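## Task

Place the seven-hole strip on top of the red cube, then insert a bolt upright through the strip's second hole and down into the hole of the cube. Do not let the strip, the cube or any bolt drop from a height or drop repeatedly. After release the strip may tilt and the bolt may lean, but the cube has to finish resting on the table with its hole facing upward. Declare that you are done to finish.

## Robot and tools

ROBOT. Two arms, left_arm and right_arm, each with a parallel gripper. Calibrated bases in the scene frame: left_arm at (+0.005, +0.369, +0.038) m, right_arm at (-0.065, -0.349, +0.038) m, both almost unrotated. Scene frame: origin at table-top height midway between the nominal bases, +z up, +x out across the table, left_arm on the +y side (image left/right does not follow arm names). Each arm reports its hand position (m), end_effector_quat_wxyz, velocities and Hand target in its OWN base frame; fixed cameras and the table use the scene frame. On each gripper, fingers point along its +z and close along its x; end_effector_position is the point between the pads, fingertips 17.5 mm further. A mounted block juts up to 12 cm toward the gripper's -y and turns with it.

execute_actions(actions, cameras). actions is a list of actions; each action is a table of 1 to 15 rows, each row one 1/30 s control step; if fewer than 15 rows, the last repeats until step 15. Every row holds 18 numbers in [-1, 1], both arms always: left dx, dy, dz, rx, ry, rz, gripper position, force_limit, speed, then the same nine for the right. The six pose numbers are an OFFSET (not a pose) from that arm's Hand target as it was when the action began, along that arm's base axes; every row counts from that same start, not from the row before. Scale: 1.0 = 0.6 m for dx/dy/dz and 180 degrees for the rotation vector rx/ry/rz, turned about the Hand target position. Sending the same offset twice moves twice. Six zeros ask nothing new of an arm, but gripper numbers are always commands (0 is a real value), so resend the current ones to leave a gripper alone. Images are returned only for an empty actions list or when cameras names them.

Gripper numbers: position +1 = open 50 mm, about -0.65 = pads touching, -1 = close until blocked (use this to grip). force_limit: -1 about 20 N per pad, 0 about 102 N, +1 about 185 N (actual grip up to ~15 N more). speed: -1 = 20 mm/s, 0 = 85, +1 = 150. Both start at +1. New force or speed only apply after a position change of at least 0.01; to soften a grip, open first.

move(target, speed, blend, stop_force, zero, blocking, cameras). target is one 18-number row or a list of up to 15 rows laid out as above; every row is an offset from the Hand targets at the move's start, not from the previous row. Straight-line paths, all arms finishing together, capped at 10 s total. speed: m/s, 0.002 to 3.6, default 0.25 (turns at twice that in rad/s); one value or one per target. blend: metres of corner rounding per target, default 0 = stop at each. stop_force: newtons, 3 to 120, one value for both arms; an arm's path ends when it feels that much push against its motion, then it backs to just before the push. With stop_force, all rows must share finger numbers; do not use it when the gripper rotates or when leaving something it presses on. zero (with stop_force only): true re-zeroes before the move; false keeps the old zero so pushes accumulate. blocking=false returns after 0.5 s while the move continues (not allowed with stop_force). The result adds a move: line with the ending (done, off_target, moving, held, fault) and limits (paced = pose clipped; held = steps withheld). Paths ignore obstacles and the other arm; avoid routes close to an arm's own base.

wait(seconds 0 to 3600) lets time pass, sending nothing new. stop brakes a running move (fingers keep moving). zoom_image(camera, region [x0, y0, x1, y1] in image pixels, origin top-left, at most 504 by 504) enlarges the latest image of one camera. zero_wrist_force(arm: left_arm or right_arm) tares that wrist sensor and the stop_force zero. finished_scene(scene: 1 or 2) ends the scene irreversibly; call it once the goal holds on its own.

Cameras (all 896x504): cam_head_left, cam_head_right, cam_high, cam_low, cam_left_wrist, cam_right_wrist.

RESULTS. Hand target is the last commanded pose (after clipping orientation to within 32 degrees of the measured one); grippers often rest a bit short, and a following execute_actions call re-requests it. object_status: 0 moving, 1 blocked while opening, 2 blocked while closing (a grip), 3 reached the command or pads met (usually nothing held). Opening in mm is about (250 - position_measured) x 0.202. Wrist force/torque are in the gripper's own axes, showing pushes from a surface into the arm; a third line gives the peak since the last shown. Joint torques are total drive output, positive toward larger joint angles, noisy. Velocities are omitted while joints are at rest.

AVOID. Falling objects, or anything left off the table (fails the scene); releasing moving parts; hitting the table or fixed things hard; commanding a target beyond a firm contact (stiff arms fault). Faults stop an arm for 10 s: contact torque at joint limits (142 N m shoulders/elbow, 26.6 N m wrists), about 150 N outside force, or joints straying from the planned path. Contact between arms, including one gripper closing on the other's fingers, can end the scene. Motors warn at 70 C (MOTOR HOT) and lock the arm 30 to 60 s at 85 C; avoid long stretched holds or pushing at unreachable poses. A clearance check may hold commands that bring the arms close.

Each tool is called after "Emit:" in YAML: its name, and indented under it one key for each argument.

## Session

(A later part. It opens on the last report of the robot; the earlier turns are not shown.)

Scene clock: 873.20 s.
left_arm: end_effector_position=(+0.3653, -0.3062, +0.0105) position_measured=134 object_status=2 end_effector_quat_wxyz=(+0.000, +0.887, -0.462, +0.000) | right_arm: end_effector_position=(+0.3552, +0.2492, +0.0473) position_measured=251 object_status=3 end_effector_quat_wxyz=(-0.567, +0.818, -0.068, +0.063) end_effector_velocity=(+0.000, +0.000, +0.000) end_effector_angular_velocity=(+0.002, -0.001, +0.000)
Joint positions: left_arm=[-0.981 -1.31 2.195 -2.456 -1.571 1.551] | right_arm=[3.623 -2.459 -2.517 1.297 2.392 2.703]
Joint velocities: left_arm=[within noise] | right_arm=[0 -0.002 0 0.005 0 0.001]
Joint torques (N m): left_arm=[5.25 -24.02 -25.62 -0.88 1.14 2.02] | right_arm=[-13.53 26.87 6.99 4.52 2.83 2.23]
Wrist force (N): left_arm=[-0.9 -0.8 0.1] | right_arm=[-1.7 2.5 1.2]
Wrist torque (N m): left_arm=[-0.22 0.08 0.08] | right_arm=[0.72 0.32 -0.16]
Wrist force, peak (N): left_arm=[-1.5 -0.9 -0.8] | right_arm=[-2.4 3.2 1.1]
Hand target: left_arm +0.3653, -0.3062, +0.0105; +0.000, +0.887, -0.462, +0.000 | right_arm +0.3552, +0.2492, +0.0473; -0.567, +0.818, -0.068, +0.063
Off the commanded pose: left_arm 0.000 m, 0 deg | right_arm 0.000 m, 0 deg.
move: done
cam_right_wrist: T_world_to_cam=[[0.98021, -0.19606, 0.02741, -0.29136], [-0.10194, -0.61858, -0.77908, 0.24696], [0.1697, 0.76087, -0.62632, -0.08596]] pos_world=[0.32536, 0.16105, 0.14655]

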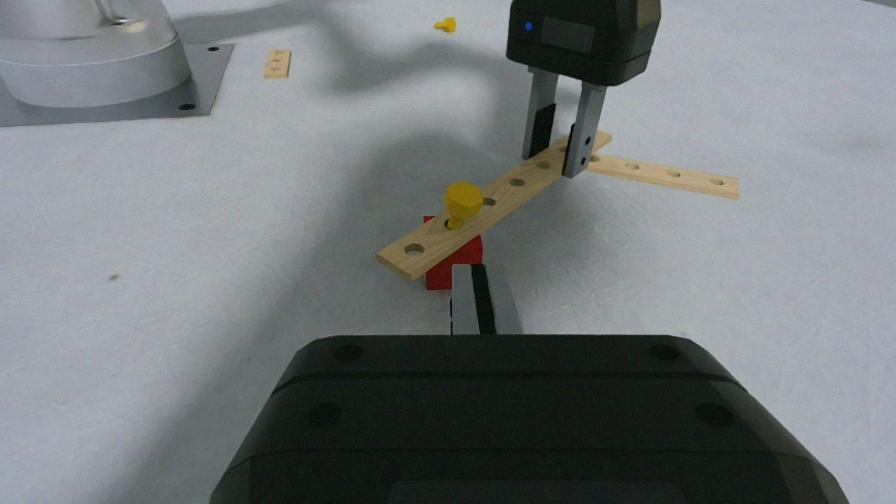

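Emit:
move:
  target:
    - [0,0,0.08,0,0,0,-1,-0.7,-0.8,0.01,0.08,0.09,-0.265,0.0467,0,-1,-0.8,-0.3]
    - [0.07,0.05,0.08,0,0,0,-1,-0.7,-0.8,0.01,0.08,0.09,-0.265,0.0467,0,-1,-0.8,-0.3]
  speed: 0.08
  cameras: ["cam_right_wrist","cam_low"]

Emit:
zoom_image:
  camera: "cam_right_wrist"
  region: [410, 120, 510, 220]

Emit:
zoom_image:
  camera: "cam_low"
  region: [505, 250, 565, 300]

Scene clock: 898.93 s.
left_arm: end_effector_position=(+0.4071, -0.2763, +0.0586) position_measured=134 object_status=2 end_effector_quat_wxyz=(+0.000, +0.887, -0.462, +0.000) | right_arm: end_effector_position=(+0.3612, +0.2972, +0.1013) position_measured=251 object_status=3 end_effector_quat_wxyz=(-0.182, +0.980, -0.077, +0.026)
Joint positions: left_arm=[-0.871 -1.377 2.108 -2.303 -1.571 1.661] | right_arm=[4.027 -1.579 -2.348 -0.452 1.733 2.64]
Joint torques (N m): left_arm=[6.66 -23.97 -29.42 -1.08 -1.6 2.28] | right_arm=[10.78 30.29 28.41 2.37 -1.28 2.14]
Wrist force (N): left_arm=[-1.4 -1.0 0.6] | right_arm=[-2.1 2.2 -0.3]
Wrist torque (N m): left_arm=[-0.16 0.19 -0.04] | right_arm=[0.25 0.41 -0.16]
Wrist force, peak (N): left_arm=[-1.3 -2.0 0.9] | right_arm=[-2.6 2.8 0.9]
Hand target: left_arm +0.4073, -0.2762, +0.0585; +0.000, +0.887, -0.462, +0.000 | right_arm +0.3612, +0.2972, +0.1013; -0.182, +0.980, -0.077, +0.026
Off the commanded pose: left_arm 0.000 m, 0 deg | right_arm 0.000 m, 0 deg.
move: done
cam_right_wrist: T_world_to_cam=[[0.98509, -0.16836, 0.03544, -0.30013], [-0.16659, -0.98486, -0.04803, 0.37754], [0.04299, 0.04141, -0.99822, 0.2075]] pos_world=[0.34963, 0.3127, 0.23591]
Images, in order (width x height): cam_low 896x504, cam_right_wrist 896x504.

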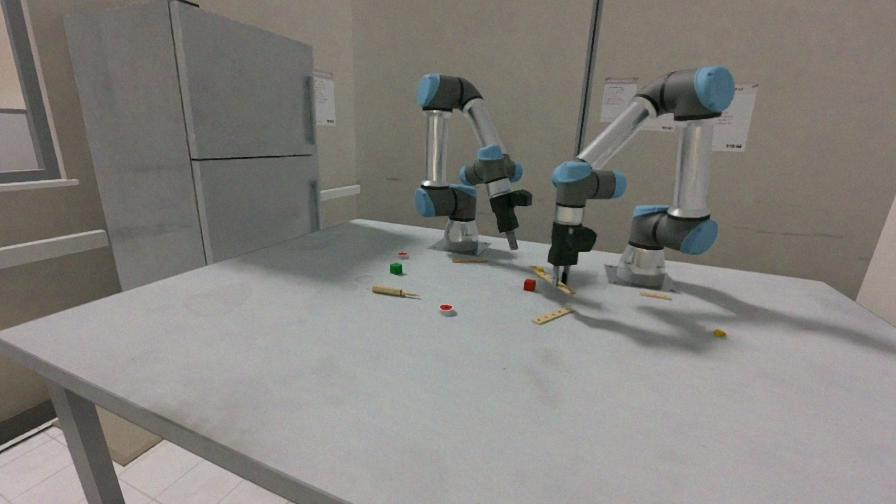

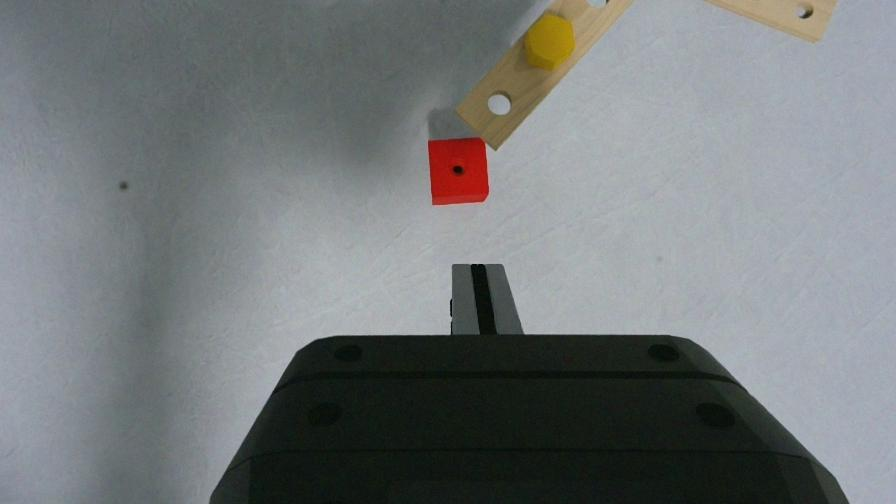

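Scaled by 5.040 from the camera's image (finer frame: 1280x720).

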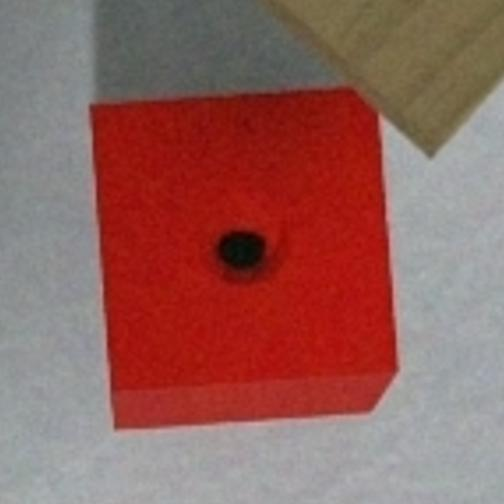

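Scaled by 8.400 from the camera's image (finer frame: 1280x720).

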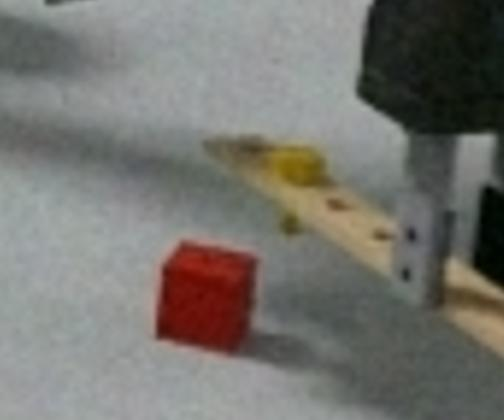

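Emit:
zoom_image:
  camera: "cam_right_wrist"
  region: [440, 150, 480, 190]

Emit:
move:
  target: [0,0,0,0,0,0,-1,-0.7,-0.8,0.04,-0.02,-0.1,0.3,-0.053,0,-1,-0.8,-0.3]
  speed: 0.2
  cameras: ["cam_right_wrist"]

Emit:
zoom_image:
  camera: "cam_right_wrist"
  region: [420, 100, 560, 240]

Scaled by 12.600 from the camera's image (finer frame: 1280x720).

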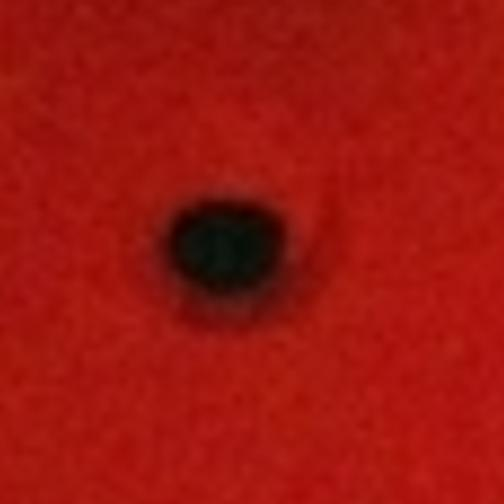

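Scene clock: 914.87 s.
left_arm: end_effector_position=(+0.4073, -0.2762, +0.0585) position_measured=134 object_status=2 end_effector_quat_wxyz=(+0.000, +0.887, -0.462, +0.000) | right_arm: end_effector_position=(+0.3837, +0.2847, +0.0420) position_measured=251 object_status=3 end_effector_quat_wxyz=(-0.594, +0.799, -0.064, +0.063)
Joint positions: left_arm=[-0.87 -1.377 2.108 -2.303 -1.571 1.662] | right_arm=[3.664 -2.518 -2.383 1.329 2.387 2.794]
Joint torques (N m): left_arm=[5.9 -22.69 -29.44 -0.8 -1.41 2.17] | right_arm=[-0.29 38.05 -2.13 3.53 0.82 0.4]
Wrist force (N): left_arm=[-1.4 -1.0 1.2] | right_arm=[-3.2 2.9 1.1]
Wrist torque (N m): left_arm=[-0.15 0.19 -0.04] | right_arm=[0.81 0.55 -0.10]
Wrist force, peak (N): left_arm=[-1.8 -1.6 1.1] | right_arm=[-1.4 5.9 1.5]
Hand target: left_arm +0.4073, -0.2762, +0.0585; +0.000, +0.887, -0.462, +0.000 | right_arm +0.3837, +0.2847, +0.0420; -0.594, +0.799, -0.064, +0.063 (not the last commanded pose)
Tool commands: left_gripper/position=-1.0 left_gripper/force_limit=-0.7 left_gripper/speed=-0.8 right_gripper/position=-1.0 right_gripper/force_limit=-0.796078 right_gripper/speed=-0.301961
Off the commanded pose: left_arm 0.000 m, 0 deg | right_arm 0.002 m, 3 deg.
FORCE FAULT: contact force on the right arm reached its limit, and that arm stopped. The contact can be on any part of that arm, not only on its tool. That arm's remaining commands of this call were not run. That arm is still stopped at the end of this call. That arm stays stopped for about 10 more seconds. Until then a move that you send moves the other arm only, and its call returns only when the move has ended. Once the stop has ended, the next robot result says so. If the stop ends while you think or write, that arm runs what you send next, counted from a new Hand target: where the arm stands when the stop ends. While its stop runs, that arm takes no new command, but its gripper still runs the gripper command that each later call begins with. Until it ends, the stop uses up actions while you think or wait. An arm that is not stopped still takes commands.
move: fault (right_arm)
cam_right_wrist: T_world_to_cam=[[0.98125, -0.1911, 0.02491, -0.31389], [-0.08953, -0.56647, -0.8192, 0.24979], [0.17066, 0.80162, -0.57296, -0.13537]] pos_world=[0.35347, 0.19002, 0.13489]

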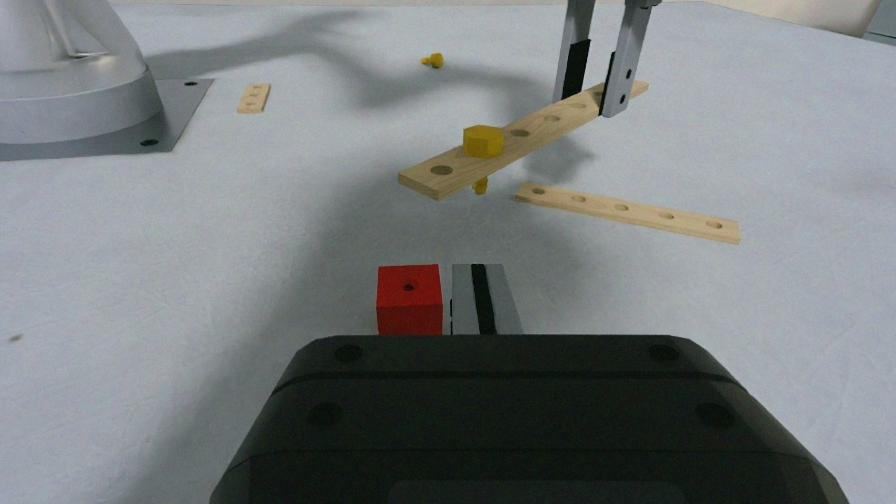

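Scaled by 3.600 from the camera's image (finer frame: 1280x720).

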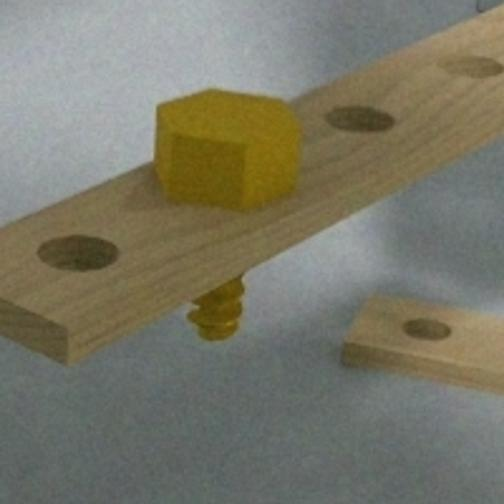

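Emit:
zoom_image:
  camera: "cam_right_wrist"
  region: [370, 255, 450, 335]

Emit:
zoom_image:
  camera: "cam_right_wrist"
  region: [460, 120, 510, 200]

Scaled by 6.300 from the camera's image (finer frame: 1280x720).

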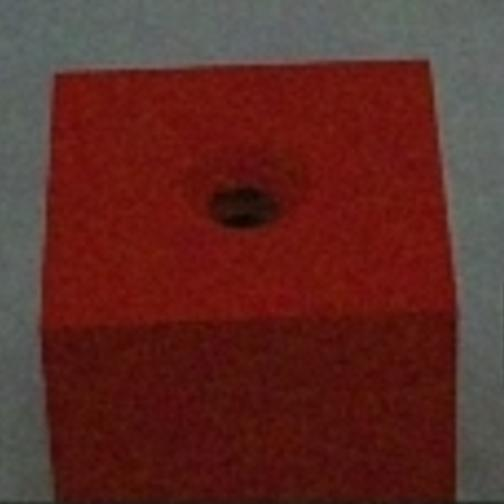

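Scaled by 6.300 from the camera's image (finer frame: 1280x720).

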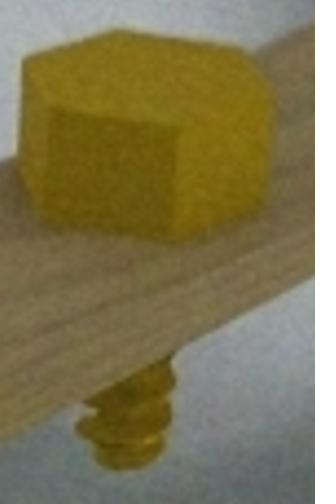

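Emit:
wait:
  seconds: 1

Emit:
move:
  target:
    - [-0.07,-0.05,0.0,0,0,0,-1,-0.7,-0.8,0,0,0.083,0,0,0,-1,-0.8,-0.3]
    - [-0.07,-0.05,-0.015,0,0,0,-1,-0.7,-0.8,-0.048,-0.033,0.055,-0.0711,0.0125,0,-1,-0.8,-0.3]
  speed: 0.08

Emit:
move:
  target: [0,0,-0.03,0,0,0,-1,-0.7,-0.8,0,0,0,0,0,0,-1,-0.8,-0.3]
  speed: 0.03
  cameras: ["cam_right_wrist","cam_low"]

Emit:
zoom_image:
  camera: "cam_right_wrist"
  region: [400, 150, 560, 310]

Scene clock: 956.50 s.
left_arm: end_effector_position=(+0.4073, -0.2762, +0.0585) position_measured=134 object_status=2 end_effector_quat_wxyz=(+0.000, +0.887, -0.462, +0.000) | right_arm: end_effector_position=(+0.3837, +0.2847, +0.0420) position_measured=251 object_status=3 end_effector_quat_wxyz=(-0.594, +0.799, -0.064, +0.063)
Joint positions: left_arm=[-0.87 -1.377 2.108 -2.303 -1.571 1.662] | right_arm=[3.664 -2.518 -2.383 1.329 2.387 2.794]
Joint torques (N m): left_arm=[6.83 -24.09 -28.49 -1 -1.26 2.11] | right_arm=[-0.95 39.2 -1.85 3.01 0.97 -0.07]
Wrist force (N): left_arm=[-1.6 -1.0 0.8] | right_arm=[-2.9 2.8 1.2]
Wrist torque (N m): left_arm=[-0.15 0.21 -0.03] | right_arm=[0.79 0.51 -0.09]
Wrist force, peak (N): left_arm=[-1.8 -1.4 1.1] | right_arm=[-3.2 2.9 1.6]
Hand target: left_arm +0.4073, -0.2762, +0.0585; +0.000, +0.887, -0.462, +0.000 | right_arm +0.3837, +0.2847, +0.0420; -0.594, +0.799, -0.064, +0.063 (not the last commanded pose)
Tool commands: left_gripper/position=-1.0 left_gripper/force_limit=-0.7 left_gripper/speed=-0.8 right_gripper/position=-1.0 right_gripper/force_limit=-0.796078 right_gripper/speed=-0.301961
Off the commanded pose: left_arm 0.000 m, 0 deg | right_arm 0.002 m, 3 deg.
FORCE FAULT, CONTINUED: the right arm's stop, for the force fault that an earlier result reported, is over. The rest of the stop counts as 19 of the actions that you can send in this scene. That arm's target is now where it stood when the stop ended, not its last command. That arm accepts commands again.
wait: 1.00 s; at rest from the start

Scene clock: 959.63 s.
left_arm: end_effector_position=(+0.3653, -0.3062, +0.0496) position_measured=134 object_status=2 end_effector_quat_wxyz=(+0.000, +0.887, -0.462, +0.000) | right_arm: end_effector_position=(+0.3549, +0.2649, +0.0750) position_measured=251 object_status=3 end_effector_quat_wxyz=(-0.500, +0.861, -0.068, +0.054)
Joint positions: left_arm=[-0.981 -1.392 2.159 -2.338 -1.571 1.551] | right_arm=[3.715 -2.151 -2.586 0.907 2.253 2.634]
Joint torques (N m): left_arm=[-6.95 -22.25 -13.26 -5.57 1.88 -2.19] | right_arm=[11.76 39.71 -8.67 2.14 -0.61 -1.7]
Wrist force (N): left_arm=[-1.4 -0.9 0.7] | right_arm=[-2.9 2.6 0.8]
Wrist torque (N m): left_arm=[-0.14 0.19 0.07] | right_arm=[0.65 0.52 -0.09]
Wrist force, peak (N): left_arm=[-1.6 -2.3 0.8] | right_arm=[-3.3 3.5 1.3]
Hand target: left_arm +0.3653, -0.3062, +0.0495; +0.000, +0.887, -0.462, +0.000 | right_arm +0.3549, +0.2649, +0.0750; -0.500, +0.862, -0.068, +0.054
Off the commanded pose: left_arm 0.000 m, 0 deg | right_arm 0.000 m, 0 deg.
move: done

Scene clock: 960.70 s.
left_arm: end_effector_position=(+0.3652, -0.3062, +0.0317) position_measured=134 object_status=2 end_effector_quat_wxyz=(+0.000, +0.887, -0.462, +0.000) | right_arm: end_effector_position=(+0.3549, +0.2649, +0.0750) position_measured=251 object_status=3 end_effector_quat_wxyz=(-0.500, +0.862, -0.068, +0.054)
Joint positions: left_arm=[-0.981 -1.356 2.177 -2.392 -1.571 1.551] | right_arm=[3.715 -2.151 -2.586 0.906 2.253 2.634]
Joint torques (N m): left_arm=[-5.81 -23.36 -9.9 -5.61 1.96 -1.69] | right_arm=[11.95 40.55 -8.61 2.27 -0.75 -1.95]
Wrist force (N): left_arm=[-1.3 -0.8 1.1] | right_arm=[-2.7 2.4 0.8]
Wrist torque (N m): left_arm=[-0.15 0.18 0.07] | right_arm=[0.60 0.48 -0.09]
Wrist force, peak (N): left_arm=[-1.2 -0.8 1.5] | right_arm=[-3.2 2.9 1.2]
Hand target: left_arm +0.3653, -0.3062, +0.0315; +0.000, +0.887, -0.462, +0.000 | right_arm +0.3549, +0.2649, +0.0750; -0.500, +0.862, -0.068, +0.054
Off the commanded pose: left_arm 0.000 m, 0 deg | right_arm 0.000 m, 0 deg.
move: done
cam_right_wrist: T_world_to_cam=[[0.9823, -0.18514, 0.02842, -0.29251], [-0.11887, -0.73345, -0.66926, 0.30645], [0.14475, 0.65404, -0.74248, -0.03467]] pos_world=[0.32878, 0.19329, 0.18766]
Images, in order (width x height): cam_low 896x504, cam_right_wrist 896x504.

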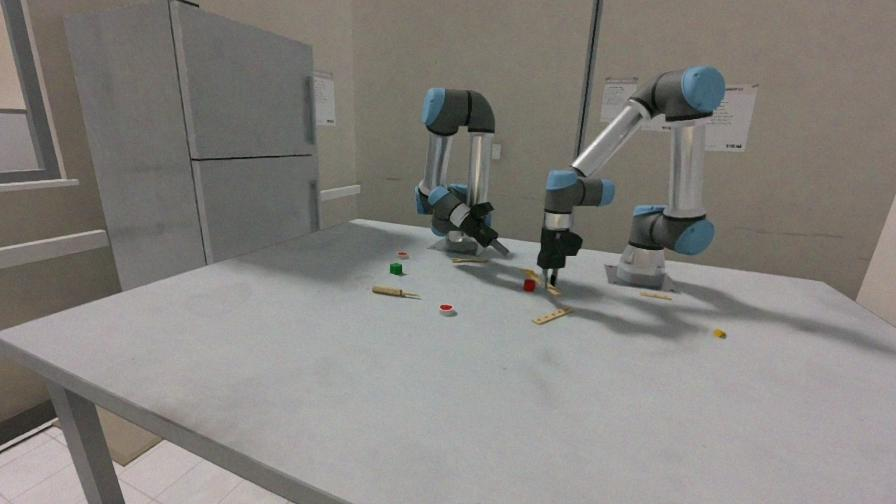

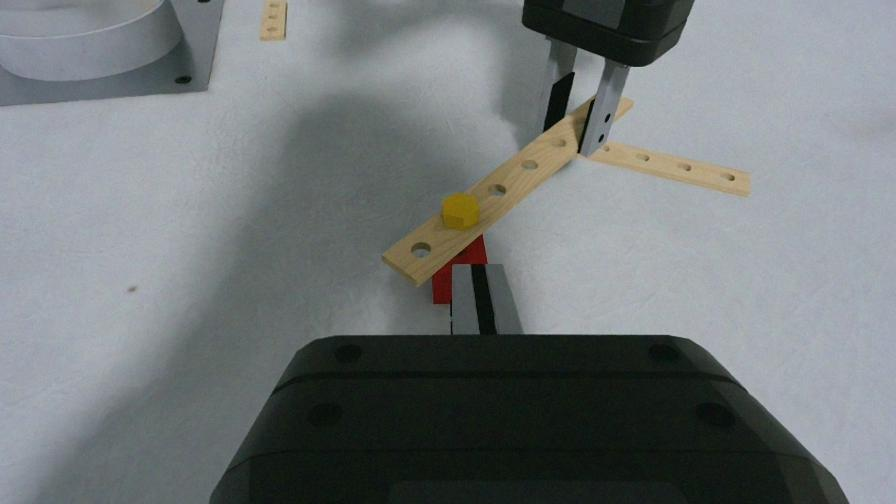

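Scaled by 3.150 from the camera's image (finer frame: 1280x720).

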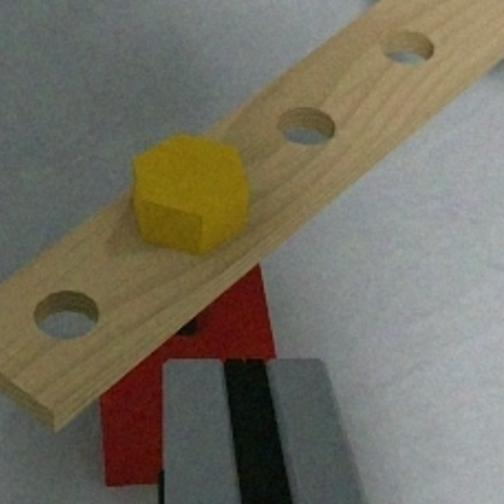

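Emit:
move:
  target: [0,0,-0.0335,0,0,0,-1,-0.7,-0.8,0,0,0,0,0,0,-1,-0.8,-0.3]
  speed: 0.02
  cameras: ["cam_right_wrist","cam_low"]

Emit:
zoom_image:
  camera: "cam_right_wrist"
  region: [420, 180, 540, 300]

Emit:
zoom_image:
  camera: "cam_low"
  region: [515, 262, 545, 286]

Scene clock: 968.87 s.
left_arm: end_effector_position=(+0.3653, -0.3062, +0.0116) position_measured=134 object_status=2 end_effector_quat_wxyz=(+0.000, +0.887, -0.462, +0.000) | right_arm: end_effector_position=(+0.3549, +0.2649, +0.0750) position_measured=251 object_status=3 end_effector_quat_wxyz=(-0.500, +0.862, -0.068, +0.054)
Joint positions: left_arm=[-0.981 -1.313 2.195 -2.453 -1.571 1.551] | right_arm=[3.715 -2.151 -2.586 0.906 2.253 2.634]
Joint torques (N m): left_arm=[3.66 -23.78 -8.72 -5.77 1.8 1.44] | right_arm=[14.03 38.94 -8.67 2.26 -0.81 -1.89]
Wrist force (N): left_arm=[-1.0 -0.8 0.9] | right_arm=[-3.0 2.8 0.7]
Wrist torque (N m): left_arm=[-0.15 0.12 0.08] | right_arm=[0.66 0.54 -0.09]
Wrist force, peak (N): left_arm=[-1.3 -1.2 1.2] | right_arm=[-3.4 2.7 0.8]
Hand target: left_arm +0.3653, -0.3062, +0.0114; +0.000, +0.887, -0.462, +0.000 | right_arm +0.3549, +0.2649, +0.0750; -0.500, +0.862, -0.068, +0.054
Off the commanded pose: left_arm 0.000 m, 0 deg | right_arm 0.000 m, 0 deg.
move: done
cam_right_wrist: T_world_to_cam=[[0.9823, -0.18514, 0.02842, -0.29251], [-0.11887, -0.73345, -0.66926, 0.30645], [0.14475, 0.65404, -0.74248, -0.03467]] pos_world=[0.32878, 0.19329, 0.18766]
Images, in order (width x height): cam_low 896x504, cam_right_wrist 896x504.

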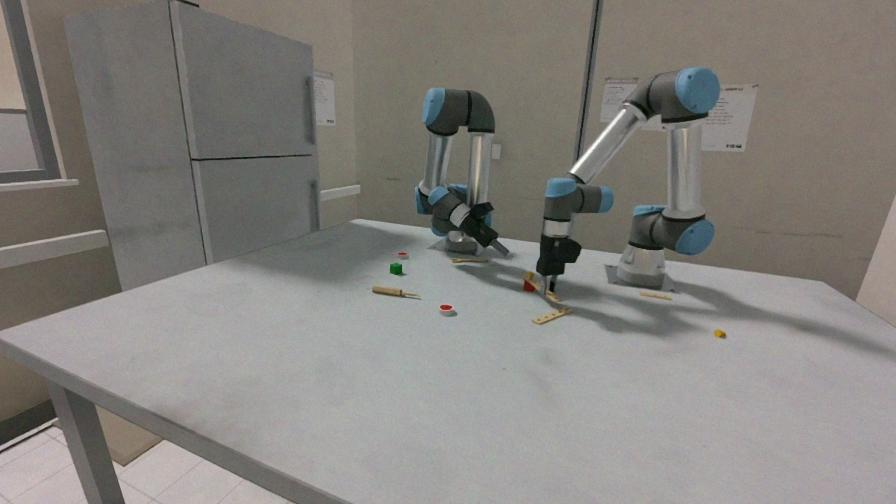

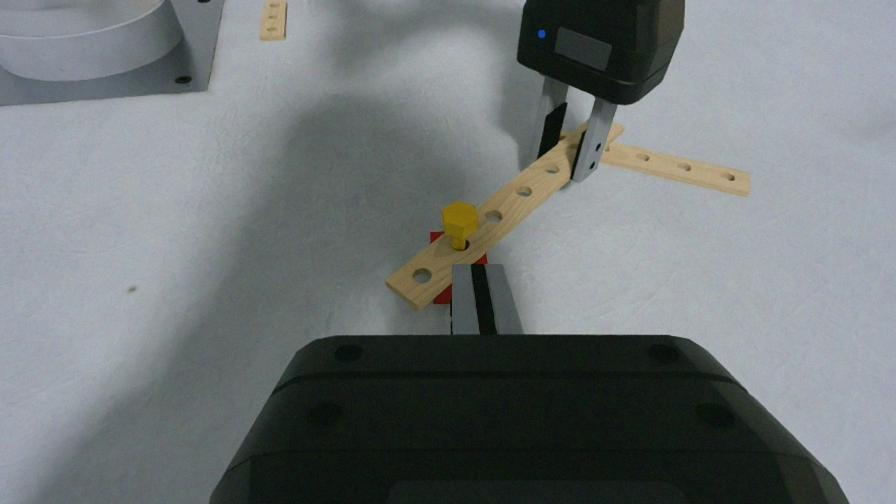

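Scaled by 4.200 from the camera's image (finer frame: 1280x720).

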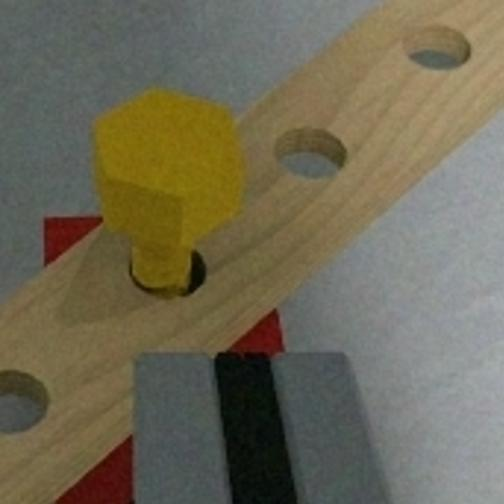

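Scaled by 16.800 from the camera's image (finer frame: 1280x720).

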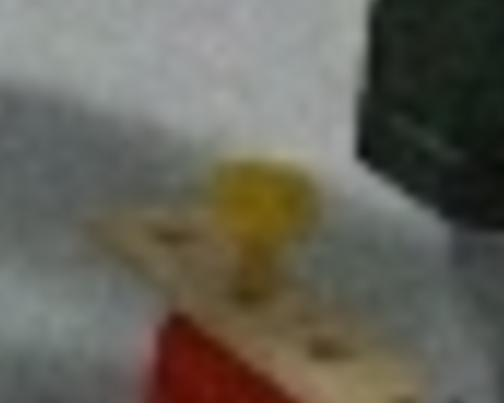

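Emit:
move:
  target: [0.0003,0.0008,-0.008,0,0,0,-1,-0.7,-0.8,0,0,0,0,0,0,-1,-0.8,-0.3]
  speed: 0.01
  stop_force: 3

Emit:
move:
  target: [0.0023,0.0017,-0.0238,-0.0303,0.0432,0,-1,-0.7,-0.8,0,0,0,0,0,0,-1,-0.8,-0.3]
  speed: 0.03
  cameras: ["cam_right_wrist","cam_low"]

Emit:
zoom_image:
  camera: "cam_right_wrist"
  region: [420, 180, 540, 300]

Emit:
zoom_image:
  camera: "cam_low"
  region: [510, 260, 570, 305]

Scene clock: 984.90 s.
left_arm: end_effector_position=(+0.3653, -0.3060, +0.0093) position_measured=134 object_status=2 end_effector_quat_wxyz=(+0.000, +0.887, -0.462, +0.000) | right_arm: end_effector_position=(+0.3549, +0.2649, +0.0750) position_measured=251 object_status=3 end_effector_quat_wxyz=(-0.500, +0.862, -0.068, +0.054)
Joint positions: left_arm=[-0.981 -1.308 2.197 -2.46 -1.571 1.551] | right_arm=[3.715 -2.151 -2.586 0.906 2.253 2.634]
Joint torques (N m): left_arm=[-7.74 -37.34 -26.6 -0.12 1.81 -1.86] | right_arm=[11.63 38.58 -7.81 2.3 -0.74 -1.5]
Wrist force (N): left_arm=[-0.9 -0.8 -3.6] | right_arm=[-3.2 2.6 1.0]
Wrist torque (N m): left_arm=[-0.45 0.14 0.04] | right_arm=[0.66 0.57 -0.08]
Wrist force, peak (N): left_arm=[-0.9 -0.7 -4.1] | right_arm=[-3.5 2.9 0.7]
Hand target: left_arm +0.3653, -0.3060, +0.0093; +0.000, +0.887, -0.462, +0.000 (not the last commanded pose) | right_arm +0.3549, +0.2649, +0.0750; -0.500, +0.862, -0.068, +0.054
Off the commanded pose: left_arm 0.003 m, 0 deg | right_arm 0.000 m, 0 deg.
move: contact (left_arm)

Scene clock: 988.10 s.
left_arm: end_effector_position=(+0.3667, -0.3050, -0.0049) position_measured=134 object_status=2 end_effector_quat_wxyz=(+0.074, +0.884, -0.461, -0.038) | right_arm: end_effector_position=(+0.3549, +0.2649, +0.0750) position_measured=251 object_status=3 end_effector_quat_wxyz=(-0.500, +0.862, -0.068, +0.054)
Joint positions: left_arm=[-0.885 -1.246 2.171 -2.485 -1.736 1.648] | right_arm=[3.715 -2.151 -2.586 0.906 2.253 2.634]
Joint torques (N m): left_arm=[7.08 -12.55 -18.93 -3.66 -0.58 2.3] | right_arm=[10.99 39.86 -8.15 2.39 -0.65 -1.9]
Wrist force (N): left_arm=[-4.9 3.0 -31.6] | right_arm=[-3.3 2.5 1.0]
Wrist torque (N m): left_arm=[-0.45 -0.12 -0.08] | right_arm=[0.65 0.59 -0.09]
Wrist force, peak (N): left_arm=[-4.9 3.0 -31.6] | right_arm=[-3.6 2.7 0.9]
Hand target: left_arm +0.3667, -0.3050, -0.0049; +0.074, +0.884, -0.461, -0.038 | right_arm +0.3549, +0.2649, +0.0750; -0.500, +0.862, -0.068, +0.054
Off the commanded pose: left_arm 0.000 m, 0 deg | right_arm 0.000 m, 0 deg.
move: done
cam_right_wrist: T_world_to_cam=[[0.9823, -0.18514, 0.02842, -0.29251], [-0.11887, -0.73345, -0.66926, 0.30645], [0.14475, 0.65404, -0.74248, -0.03467]] pos_world=[0.32878, 0.19329, 0.18766]
Images, in order (width x height): cam_low 896x504, cam_right_wrist 896x504.

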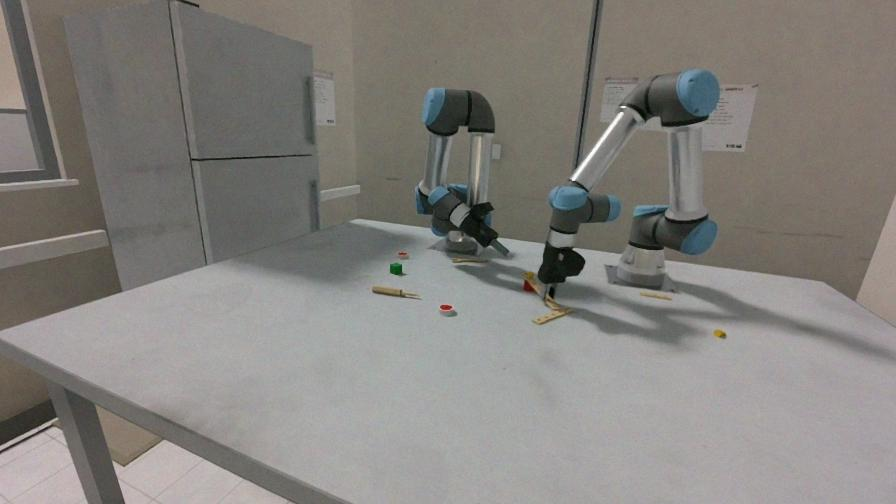

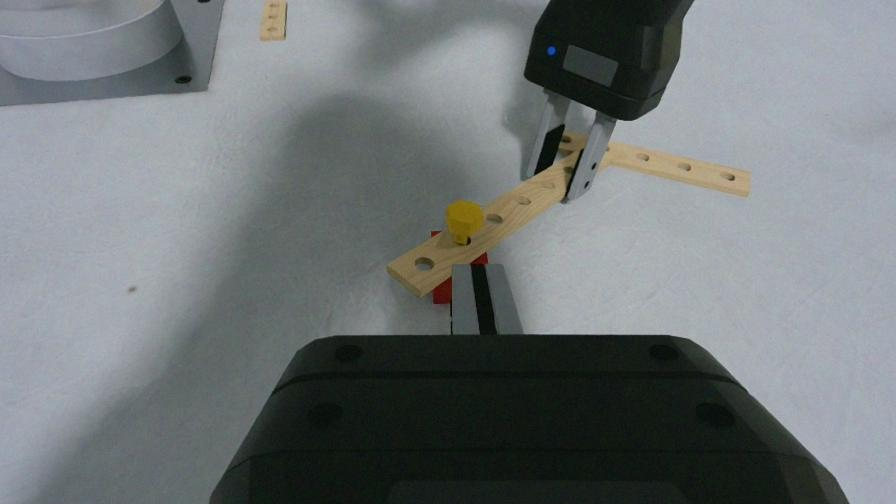

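Scaled by 4.200 from the camera's image (finer frame: 1280x720).

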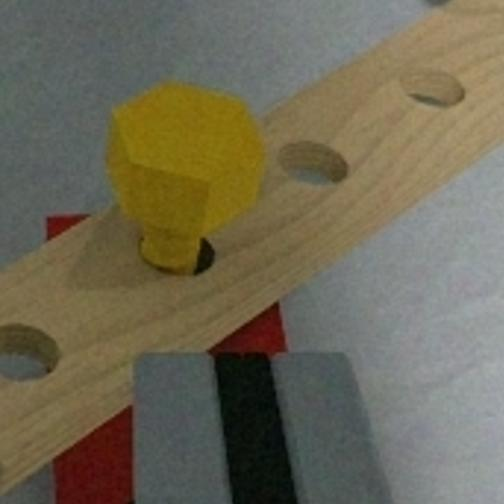

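Scaled by 8.400 from the camera's image (finer frame: 1280x720).

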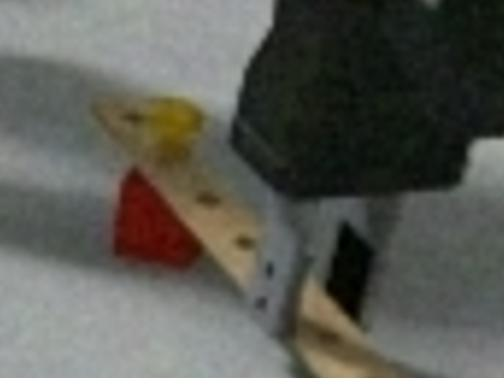

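Emit:
move:
  target: [0,0,0.0015,0,0,0,-1,-0.7,-0.8,0,0,0,0,0,0,-1,-0.8,-0.3]
  speed: 0.01

Emit:
move:
  target: [0,0,0.0008,0,0,0,-1,-0.7,-0.8,0,0,0,0,0,0,-1,-0.8,-0.3]
  speed: 0.01

Scene clock: 993.20 s.
left_arm: end_effector_position=(+0.3667, -0.3049, -0.0041) position_measured=134 object_status=2 end_effector_quat_wxyz=(+0.074, +0.884, -0.461, -0.038) | right_arm: end_effector_position=(+0.3549, +0.2649, +0.0750) position_measured=251 object_status=3 end_effector_quat_wxyz=(-0.500, +0.862, -0.068, +0.054)
Joint positions: left_arm=[-0.885 -1.247 2.171 -2.482 -1.736 1.648] | right_arm=[3.715 -2.151 -2.586 0.906 2.253 2.634]
Joint torques (N m): left_arm=[7.37 -35.6 -23.3 -0.24 -0.79 1.88] | right_arm=[12.36 38.86 -8.26 2.68 -0.79 -1.66]
Wrist force (N): left_arm=[-1.2 -1.1 -5.9] | right_arm=[-2.9 2.3 1.0]
Wrist torque (N m): left_arm=[-0.39 0.12 -0.03] | right_arm=[0.60 0.53 -0.09]
Wrist force, peak (N): left_arm=[-4.8 3.8 -34.6] | right_arm=[-3.4 2.8 1.2]
Hand target: left_arm +0.3667, -0.3050, -0.0040; +0.074, +0.884, -0.461, -0.038 | right_arm +0.3549, +0.2649, +0.0750; -0.500, +0.862, -0.068, +0.054
Off the commanded pose: left_arm 0.000 m, 0 deg | right_arm 0.000 m, 0 deg.
move: done

Scene clock: 993.70 s.
left_arm: end_effector_position=(+0.3667, -0.3050, -0.0036) position_measured=134 object_status=2 end_effector_quat_wxyz=(+0.074, +0.884, -0.461, -0.038) | right_arm: end_effector_position=(+0.3549, +0.2649, +0.0750) position_measured=251 object_status=3 end_effector_quat_wxyz=(-0.500, +0.862, -0.068, +0.054)
Joint positions: left_arm=[-0.885 -1.249 2.17 -2.481 -1.736 1.648] | right_arm=[3.715 -2.151 -2.586 0.906 2.253 2.634]
Joint torques (N m): left_arm=[6.19 -40.15 -26.88 -0.67 -0.94 2.01] | right_arm=[12.07 39.67 -7.95 2.44 -1 -1.63]
Wrist force (N): left_arm=[-1.1 -0.9 -0.5] | right_arm=[-3.1 2.3 1.1]
Wrist torque (N m): left_arm=[-0.30 0.15 -0.02] | right_arm=[0.60 0.56 -0.09]
Wrist force, peak (N): left_arm=[-1.0 -0.8 -7.3] | right_arm=[-3.2 2.6 1.3]
Hand target: left_arm +0.3667, -0.3050, -0.0036; +0.074, +0.884, -0.461, -0.038 | right_arm +0.3549, +0.2649, +0.0750; -0.500, +0.862, -0.068, +0.054
Off the commanded pose: left_arm 0.000 m, 0 deg | right_arm 0.000 m, 0 deg.
move: done

Emit:
move:
  target: [0,0,0.0003,0,0,0,-0.2,-0.7,-1,0,0,0,0,0,0,-1,-0.8,-0.3]

Emit:
move:
  target: [0.027,0.019,0.1973,0,0,0,-0.2,-0.7,-1,0,0,0,0,0,0,-1,-0.8,-0.3]
  speed: 0.08
  cameras: ["cam_right_wrist","cam_low","cam_head_right"]

Emit:
zoom_image:
  camera: "cam_right_wrist"
  region: [420, 180, 540, 300]

Emit:
zoom_image:
  camera: "cam_low"
  region: [510, 260, 570, 305]

Scene clock: 999.63 s.
left_arm: end_effector_position=(+0.3667, -0.3050, -0.0034) position_measured=134 object_status=2 end_effector_quat_wxyz=(+0.074, +0.884, -0.461, -0.038) | right_arm: end_effector_position=(+0.3549, +0.2649, +0.0750) position_measured=251 object_status=3 end_effector_quat_wxyz=(-0.500, +0.862, -0.068, +0.054)
Joint positions: left_arm=[-0.885 -1.249 2.17 -2.48 -1.736 1.648] | right_arm=[3.715 -2.151 -2.586 0.906 2.253 2.634]
Joint torques (N m): left_arm=[6.7 -40.43 -26.27 -0.94 -1.24 1.95] | right_arm=[11.82 38.52 -8.08 2.42 -0.58 -1.75]
Wrist force (N): left_arm=[-0.8 -0.9 0.0] | right_arm=[-3.3 2.2 1.1]
Wrist torque (N m): left_arm=[-0.25 0.12 -0.02] | right_arm=[0.60 0.59 -0.09]
Wrist force, peak (N): left_arm=[-1.3 -1.4 0.7] | right_arm=[-3.4 2.7 0.9]
Hand target: left_arm +0.3667, -0.3050, -0.0034; +0.074, +0.884, -0.461, -0.038 | right_arm +0.3549, +0.2649, +0.0750; -0.500, +0.862, -0.068, +0.054
Off the commanded pose: left_arm 0.000 m, 0 deg | right_arm 0.000 m, 0 deg.
move: done

Scene clock: 1001.73 s.
left_arm: end_effector_position=(+0.3829, -0.2936, +0.1149) position_measured=134 object_status=2 end_effector_quat_wxyz=(+0.074, +0.884, -0.461, -0.038) | right_arm: end_effector_position=(+0.3549, +0.2649, +0.0750) position_measured=251 object_status=3 end_effector_quat_wxyz=(-0.500, +0.862, -0.068, +0.054)
Joint positions: left_arm=[-0.843 -1.455 2.027 -2.124 -1.736 1.69] | right_arm=[3.715 -2.151 -2.586 0.906 2.253 2.634]
Joint torques (N m): left_arm=[7.85 -36.11 -31.99 -0.91 1.18 2.03] | right_arm=[12.1 37.57 -8.39 2.54 -0.54 -1.78]
Wrist force (N): left_arm=[-1.6 -1.3 0.9] | right_arm=[-2.9 2.5 1.2]
Wrist torque (N m): left_arm=[-0.19 0.19 -0.02] | right_arm=[0.62 0.52 -0.09]
Wrist force, peak (N): left_arm=[-1.1 -1.5 1.9] | right_arm=[-3.3 2.8 1.1]
Hand target: left_arm +0.3829, -0.2936, +0.1150; +0.074, +0.884, -0.461, -0.038 | right_arm +0.3549, +0.2649, +0.0750; -0.500, +0.862, -0.068, +0.054
Off the commanded pose: left_arm 0.000 m, 0 deg | right_arm 0.000 m, 0 deg.
move: done
cam_right_wrist: T_world_to_cam=[[0.9823, -0.18514, 0.02842, -0.29251], [-0.11887, -0.73345, -0.66926, 0.30645], [0.14475, 0.65404, -0.74248, -0.03467]] pos_world=[0.32878, 0.19329, 0.18766]
Images, in order (width x height): cam_head_right 896x504, cam_low 896x504, cam_right_wrist 896x504.

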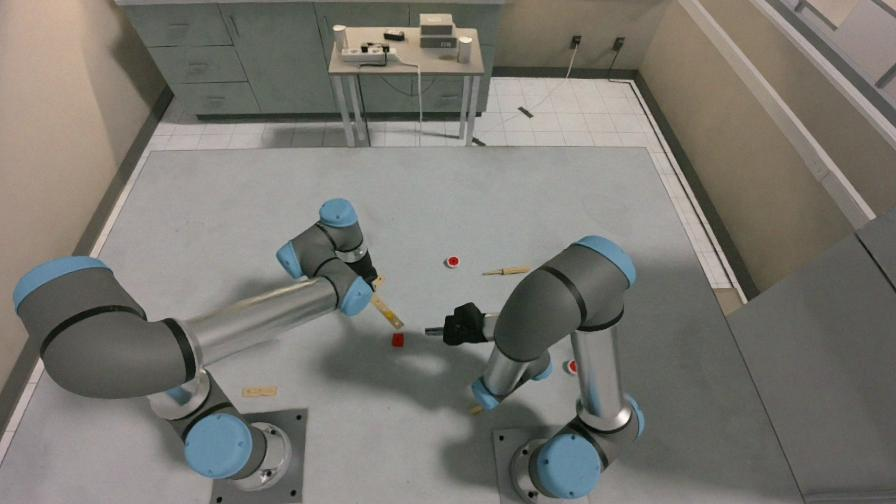

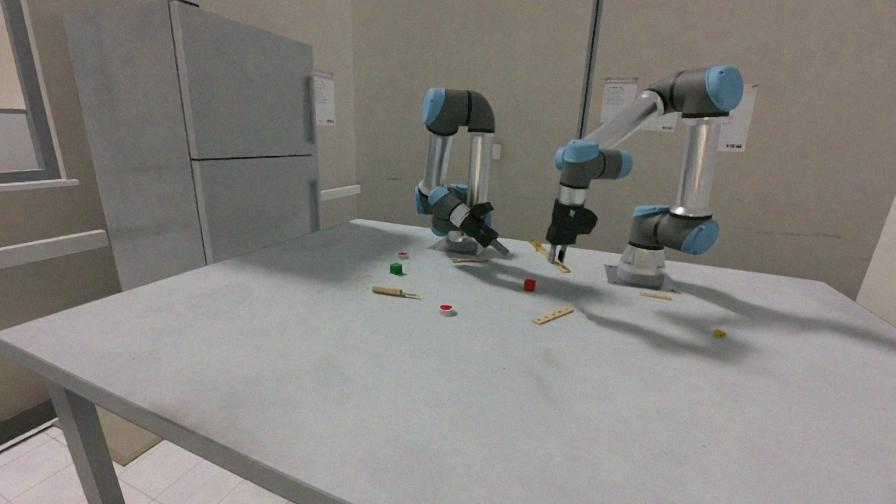

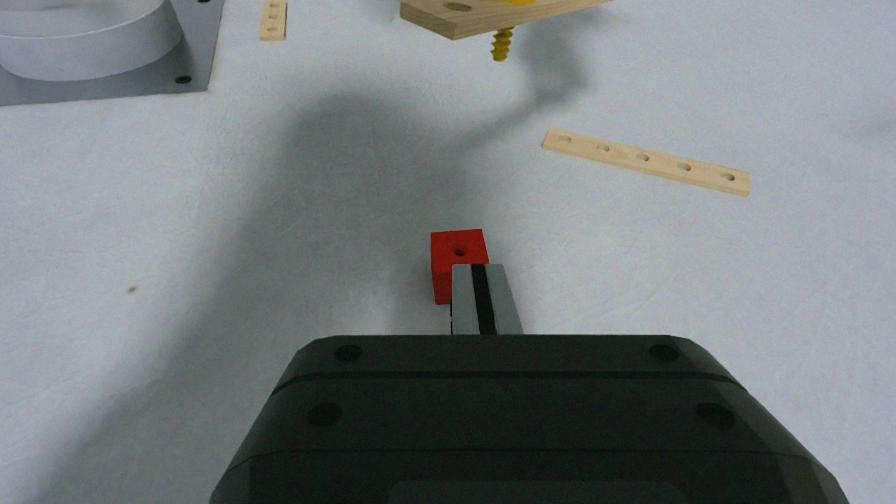

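Scaled by 4.200 from the camera's image (finer frame: 1280x720).

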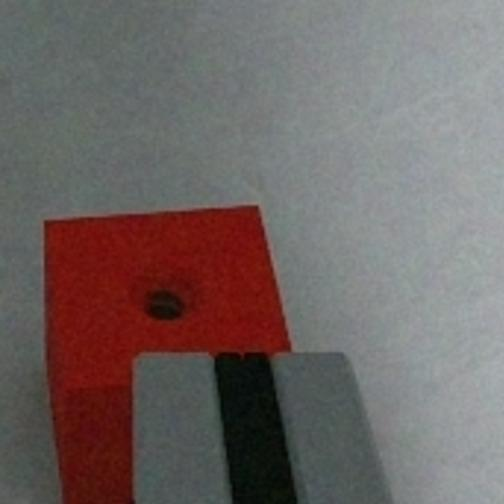

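Scaled by 8.400 from the camera's image (finer frame: 1280x720).

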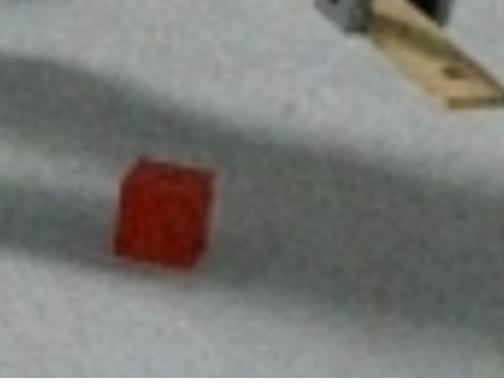

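Emit:
move:
  target: [-0.0293,-0.0207,-0.1083,0.0303,-0.0432,0,-1,-0.7,-0.8,0,0,0,0,0,0,-1,-0.8,-0.3]
  speed: 0.1

Emit:
move:
  target: [0,0,-0.0645,0,0,0,-1,-0.7,-0.8,0,0,0,0,0,0,-1,-0.8,-0.3]
  speed: 0.025
  cameras: ["cam_right_wrist"]

Emit:
zoom_image:
  camera: "cam_right_wrist"
  region: [420, 180, 540, 300]

Scene clock: 1018.00 s.
left_arm: end_effector_position=(+0.3654, -0.3060, +0.0502) position_measured=134 object_status=2 end_effector_quat_wxyz=(+0.000, +0.887, -0.462, +0.000) | right_arm: end_effector_position=(+0.3549, +0.2649, +0.0750) position_measured=251 object_status=3 end_effector_quat_wxyz=(-0.500, +0.862, -0.068, +0.054)
Joint positions: left_arm=[-0.98 -1.394 2.159 -2.336 -1.571 1.551] | right_arm=[3.715 -2.151 -2.586 0.906 2.253 2.634]
Joint torques (N m): left_arm=[-7.2 -21.62 -11.5 -5.67 1.92 -2.02] | right_arm=[11.58 38.61 -7.74 2.71 -0.92 -1.41]
Wrist force (N): left_arm=[-1.1 -0.7 0.9] | right_arm=[-3.1 2.4 0.8]
Wrist torque (N m): left_arm=[-0.12 0.14 0.07] | right_arm=[0.62 0.56 -0.09]
Wrist force, peak (N): left_arm=[-1.8 -1.2 1.2] | right_arm=[-3.1 3.0 1.2]
Hand target: left_arm +0.3653, -0.3060, +0.0500; +0.000, +0.887, -0.462, +0.000 | right_arm +0.3549, +0.2649, +0.0750; -0.500, +0.862, -0.068, +0.054
Off the commanded pose: left_arm 0.000 m, 0 deg | right_arm 0.000 m, 0 deg.
move: done

Scene clock: 1020.00 s.
left_arm: end_effector_position=(+0.3653, -0.3060, +0.0114) position_measured=134 object_status=2 end_effector_quat_wxyz=(+0.000, +0.887, -0.462, +0.000) | right_arm: end_effector_position=(+0.3549, +0.2649, +0.0750) position_measured=251 object_status=3 end_effector_quat_wxyz=(-0.500, +0.862, -0.068, +0.054)
Joint positions: left_arm=[-0.981 -1.312 2.195 -2.454 -1.571 1.551] | right_arm=[3.715 -2.151 -2.586 0.906 2.253 2.634]
Joint torques (N m): left_arm=[-5.82 -24.44 -9.75 -5.73 1.82 -1.8] | right_arm=[12.42 39.06 -7.5 2.6 -0.94 -1.48]
Wrist force (N): left_arm=[-1.1 -0.8 1.0] | right_arm=[-3.0 2.5 1.1]
Wrist torque (N m): left_arm=[-0.15 0.14 0.08] | right_arm=[0.64 0.55 -0.09]
Wrist force, peak (N): left_arm=[-1.4 -1.1 1.3] | right_arm=[-3.3 2.6 1.1]
Hand target: left_arm +0.3653, -0.3060, +0.0113; +0.000, +0.887, -0.462, +0.000 | right_arm +0.3549, +0.2649, +0.0750; -0.500, +0.862, -0.068, +0.054
Off the commanded pose: left_arm 0.000 m, 0 deg | right_arm 0.000 m, 0 deg.
move: done
cam_right_wrist: T_world_to_cam=[[0.9823, -0.18514, 0.02842, -0.29251], [-0.11887, -0.73345, -0.66926, 0.30645], [0.14475, 0.65404, -0.74248, -0.03467]] pos_world=[0.32878, 0.19329, 0.18766]

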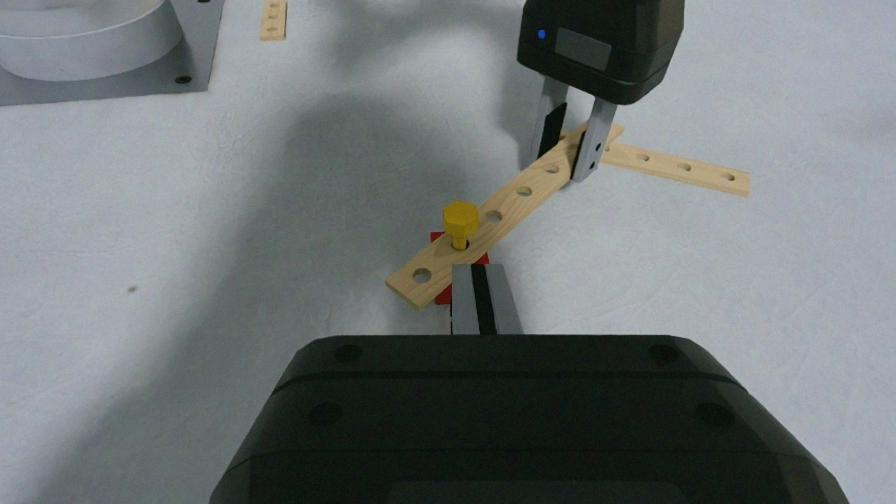

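Scaled by 4.200 from the camera's image (finer frame: 1280x720).

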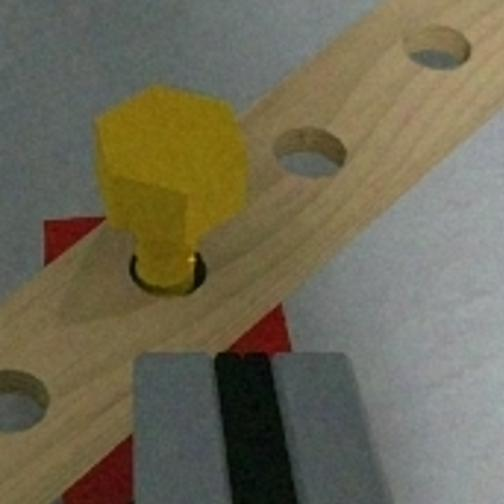

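Emit:
move:
  target:
    - [0,0,-0.0032,0,0,0,-1,-0.7,-0.8,0,0,0,0,0,0,-1,-0.8,-0.3]
    - [0.0023,0.0017,-0.0251,-0.0303,0.0432,0,-1,-0.7,-0.8,0,0,0,0,0,0,-1,-0.8,-0.3]
  speed: [0.01,0.03]
  blend: [0.001,0]
  cameras: ["cam_right_wrist"]

Emit:
zoom_image:
  camera: "cam_right_wrist"
  region: [420, 180, 540, 300]

Scene clock: 1030.97 s.
left_arm: end_effector_position=(+0.3667, -0.3050, -0.0037) position_measured=134 object_status=2 end_effector_quat_wxyz=(+0.073, +0.884, -0.461, -0.038) | right_arm: end_effector_position=(+0.3549, +0.2649, +0.0750) position_measured=251 object_status=3 end_effector_quat_wxyz=(-0.500, +0.862, -0.068, +0.054)
Joint positions: left_arm=[-0.885 -1.248 2.171 -2.481 -1.736 1.648] | right_arm=[3.715 -2.151 -2.586 0.906 2.253 2.634]
Joint torques (N m): left_arm=[6.22 -25.58 -25.27 -5.63 -1.95 2.13] | right_arm=[10.68 38.46 -6.91 2.81 -0.81 -1.25]
Wrist force (N): left_arm=[-1.1 -1.1 -0.2] | right_arm=[-3.2 2.5 0.9]
Wrist torque (N m): left_arm=[-0.35 0.14 -0.02] | right_arm=[0.64 0.58 -0.09]
Wrist force, peak (N): left_arm=[-1.3 -1.8 -3.2] | right_arm=[-3.5 2.8 1.3]
Hand target: left_arm +0.3667, -0.3050, -0.0037; +0.074, +0.884, -0.461, -0.038 | right_arm +0.3549, +0.2649, +0.0750; -0.500, +0.862, -0.068, +0.054
Off the commanded pose: left_arm 0.000 m, 0 deg | right_arm 0.000 m, 0 deg.
move: done
cam_right_wrist: T_world_to_cam=[[0.9823, -0.18514, 0.02842, -0.29251], [-0.11887, -0.73345, -0.66926, 0.30645], [0.14475, 0.65404, -0.74248, -0.03467]] pos_world=[0.32878, 0.19329, 0.18766]

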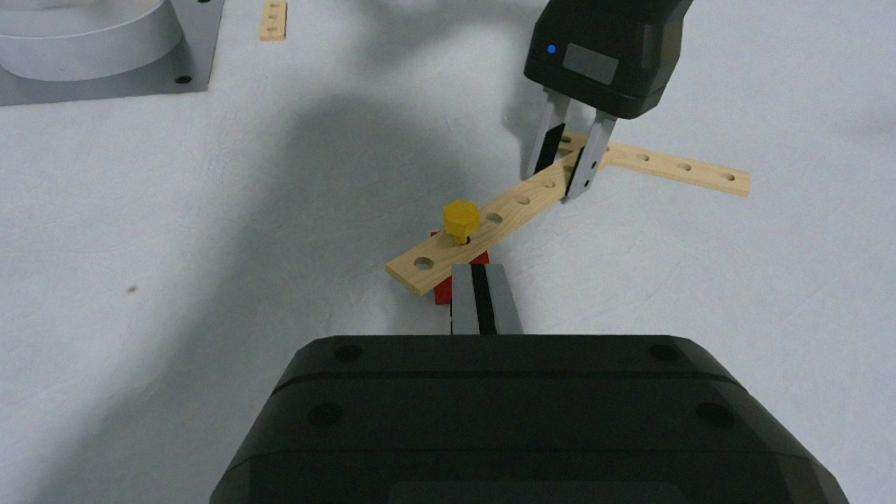

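Scaled by 4.200 from the camera's image (finer frame: 1280x720).

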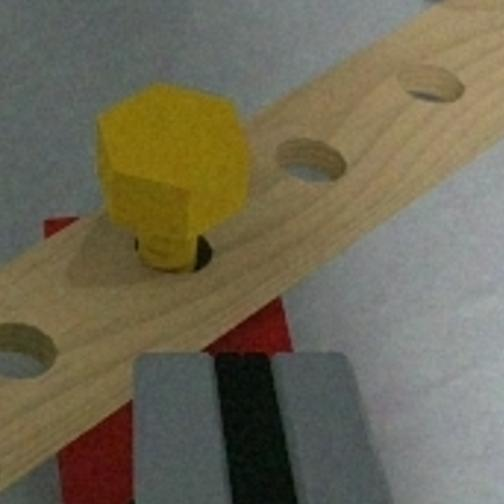

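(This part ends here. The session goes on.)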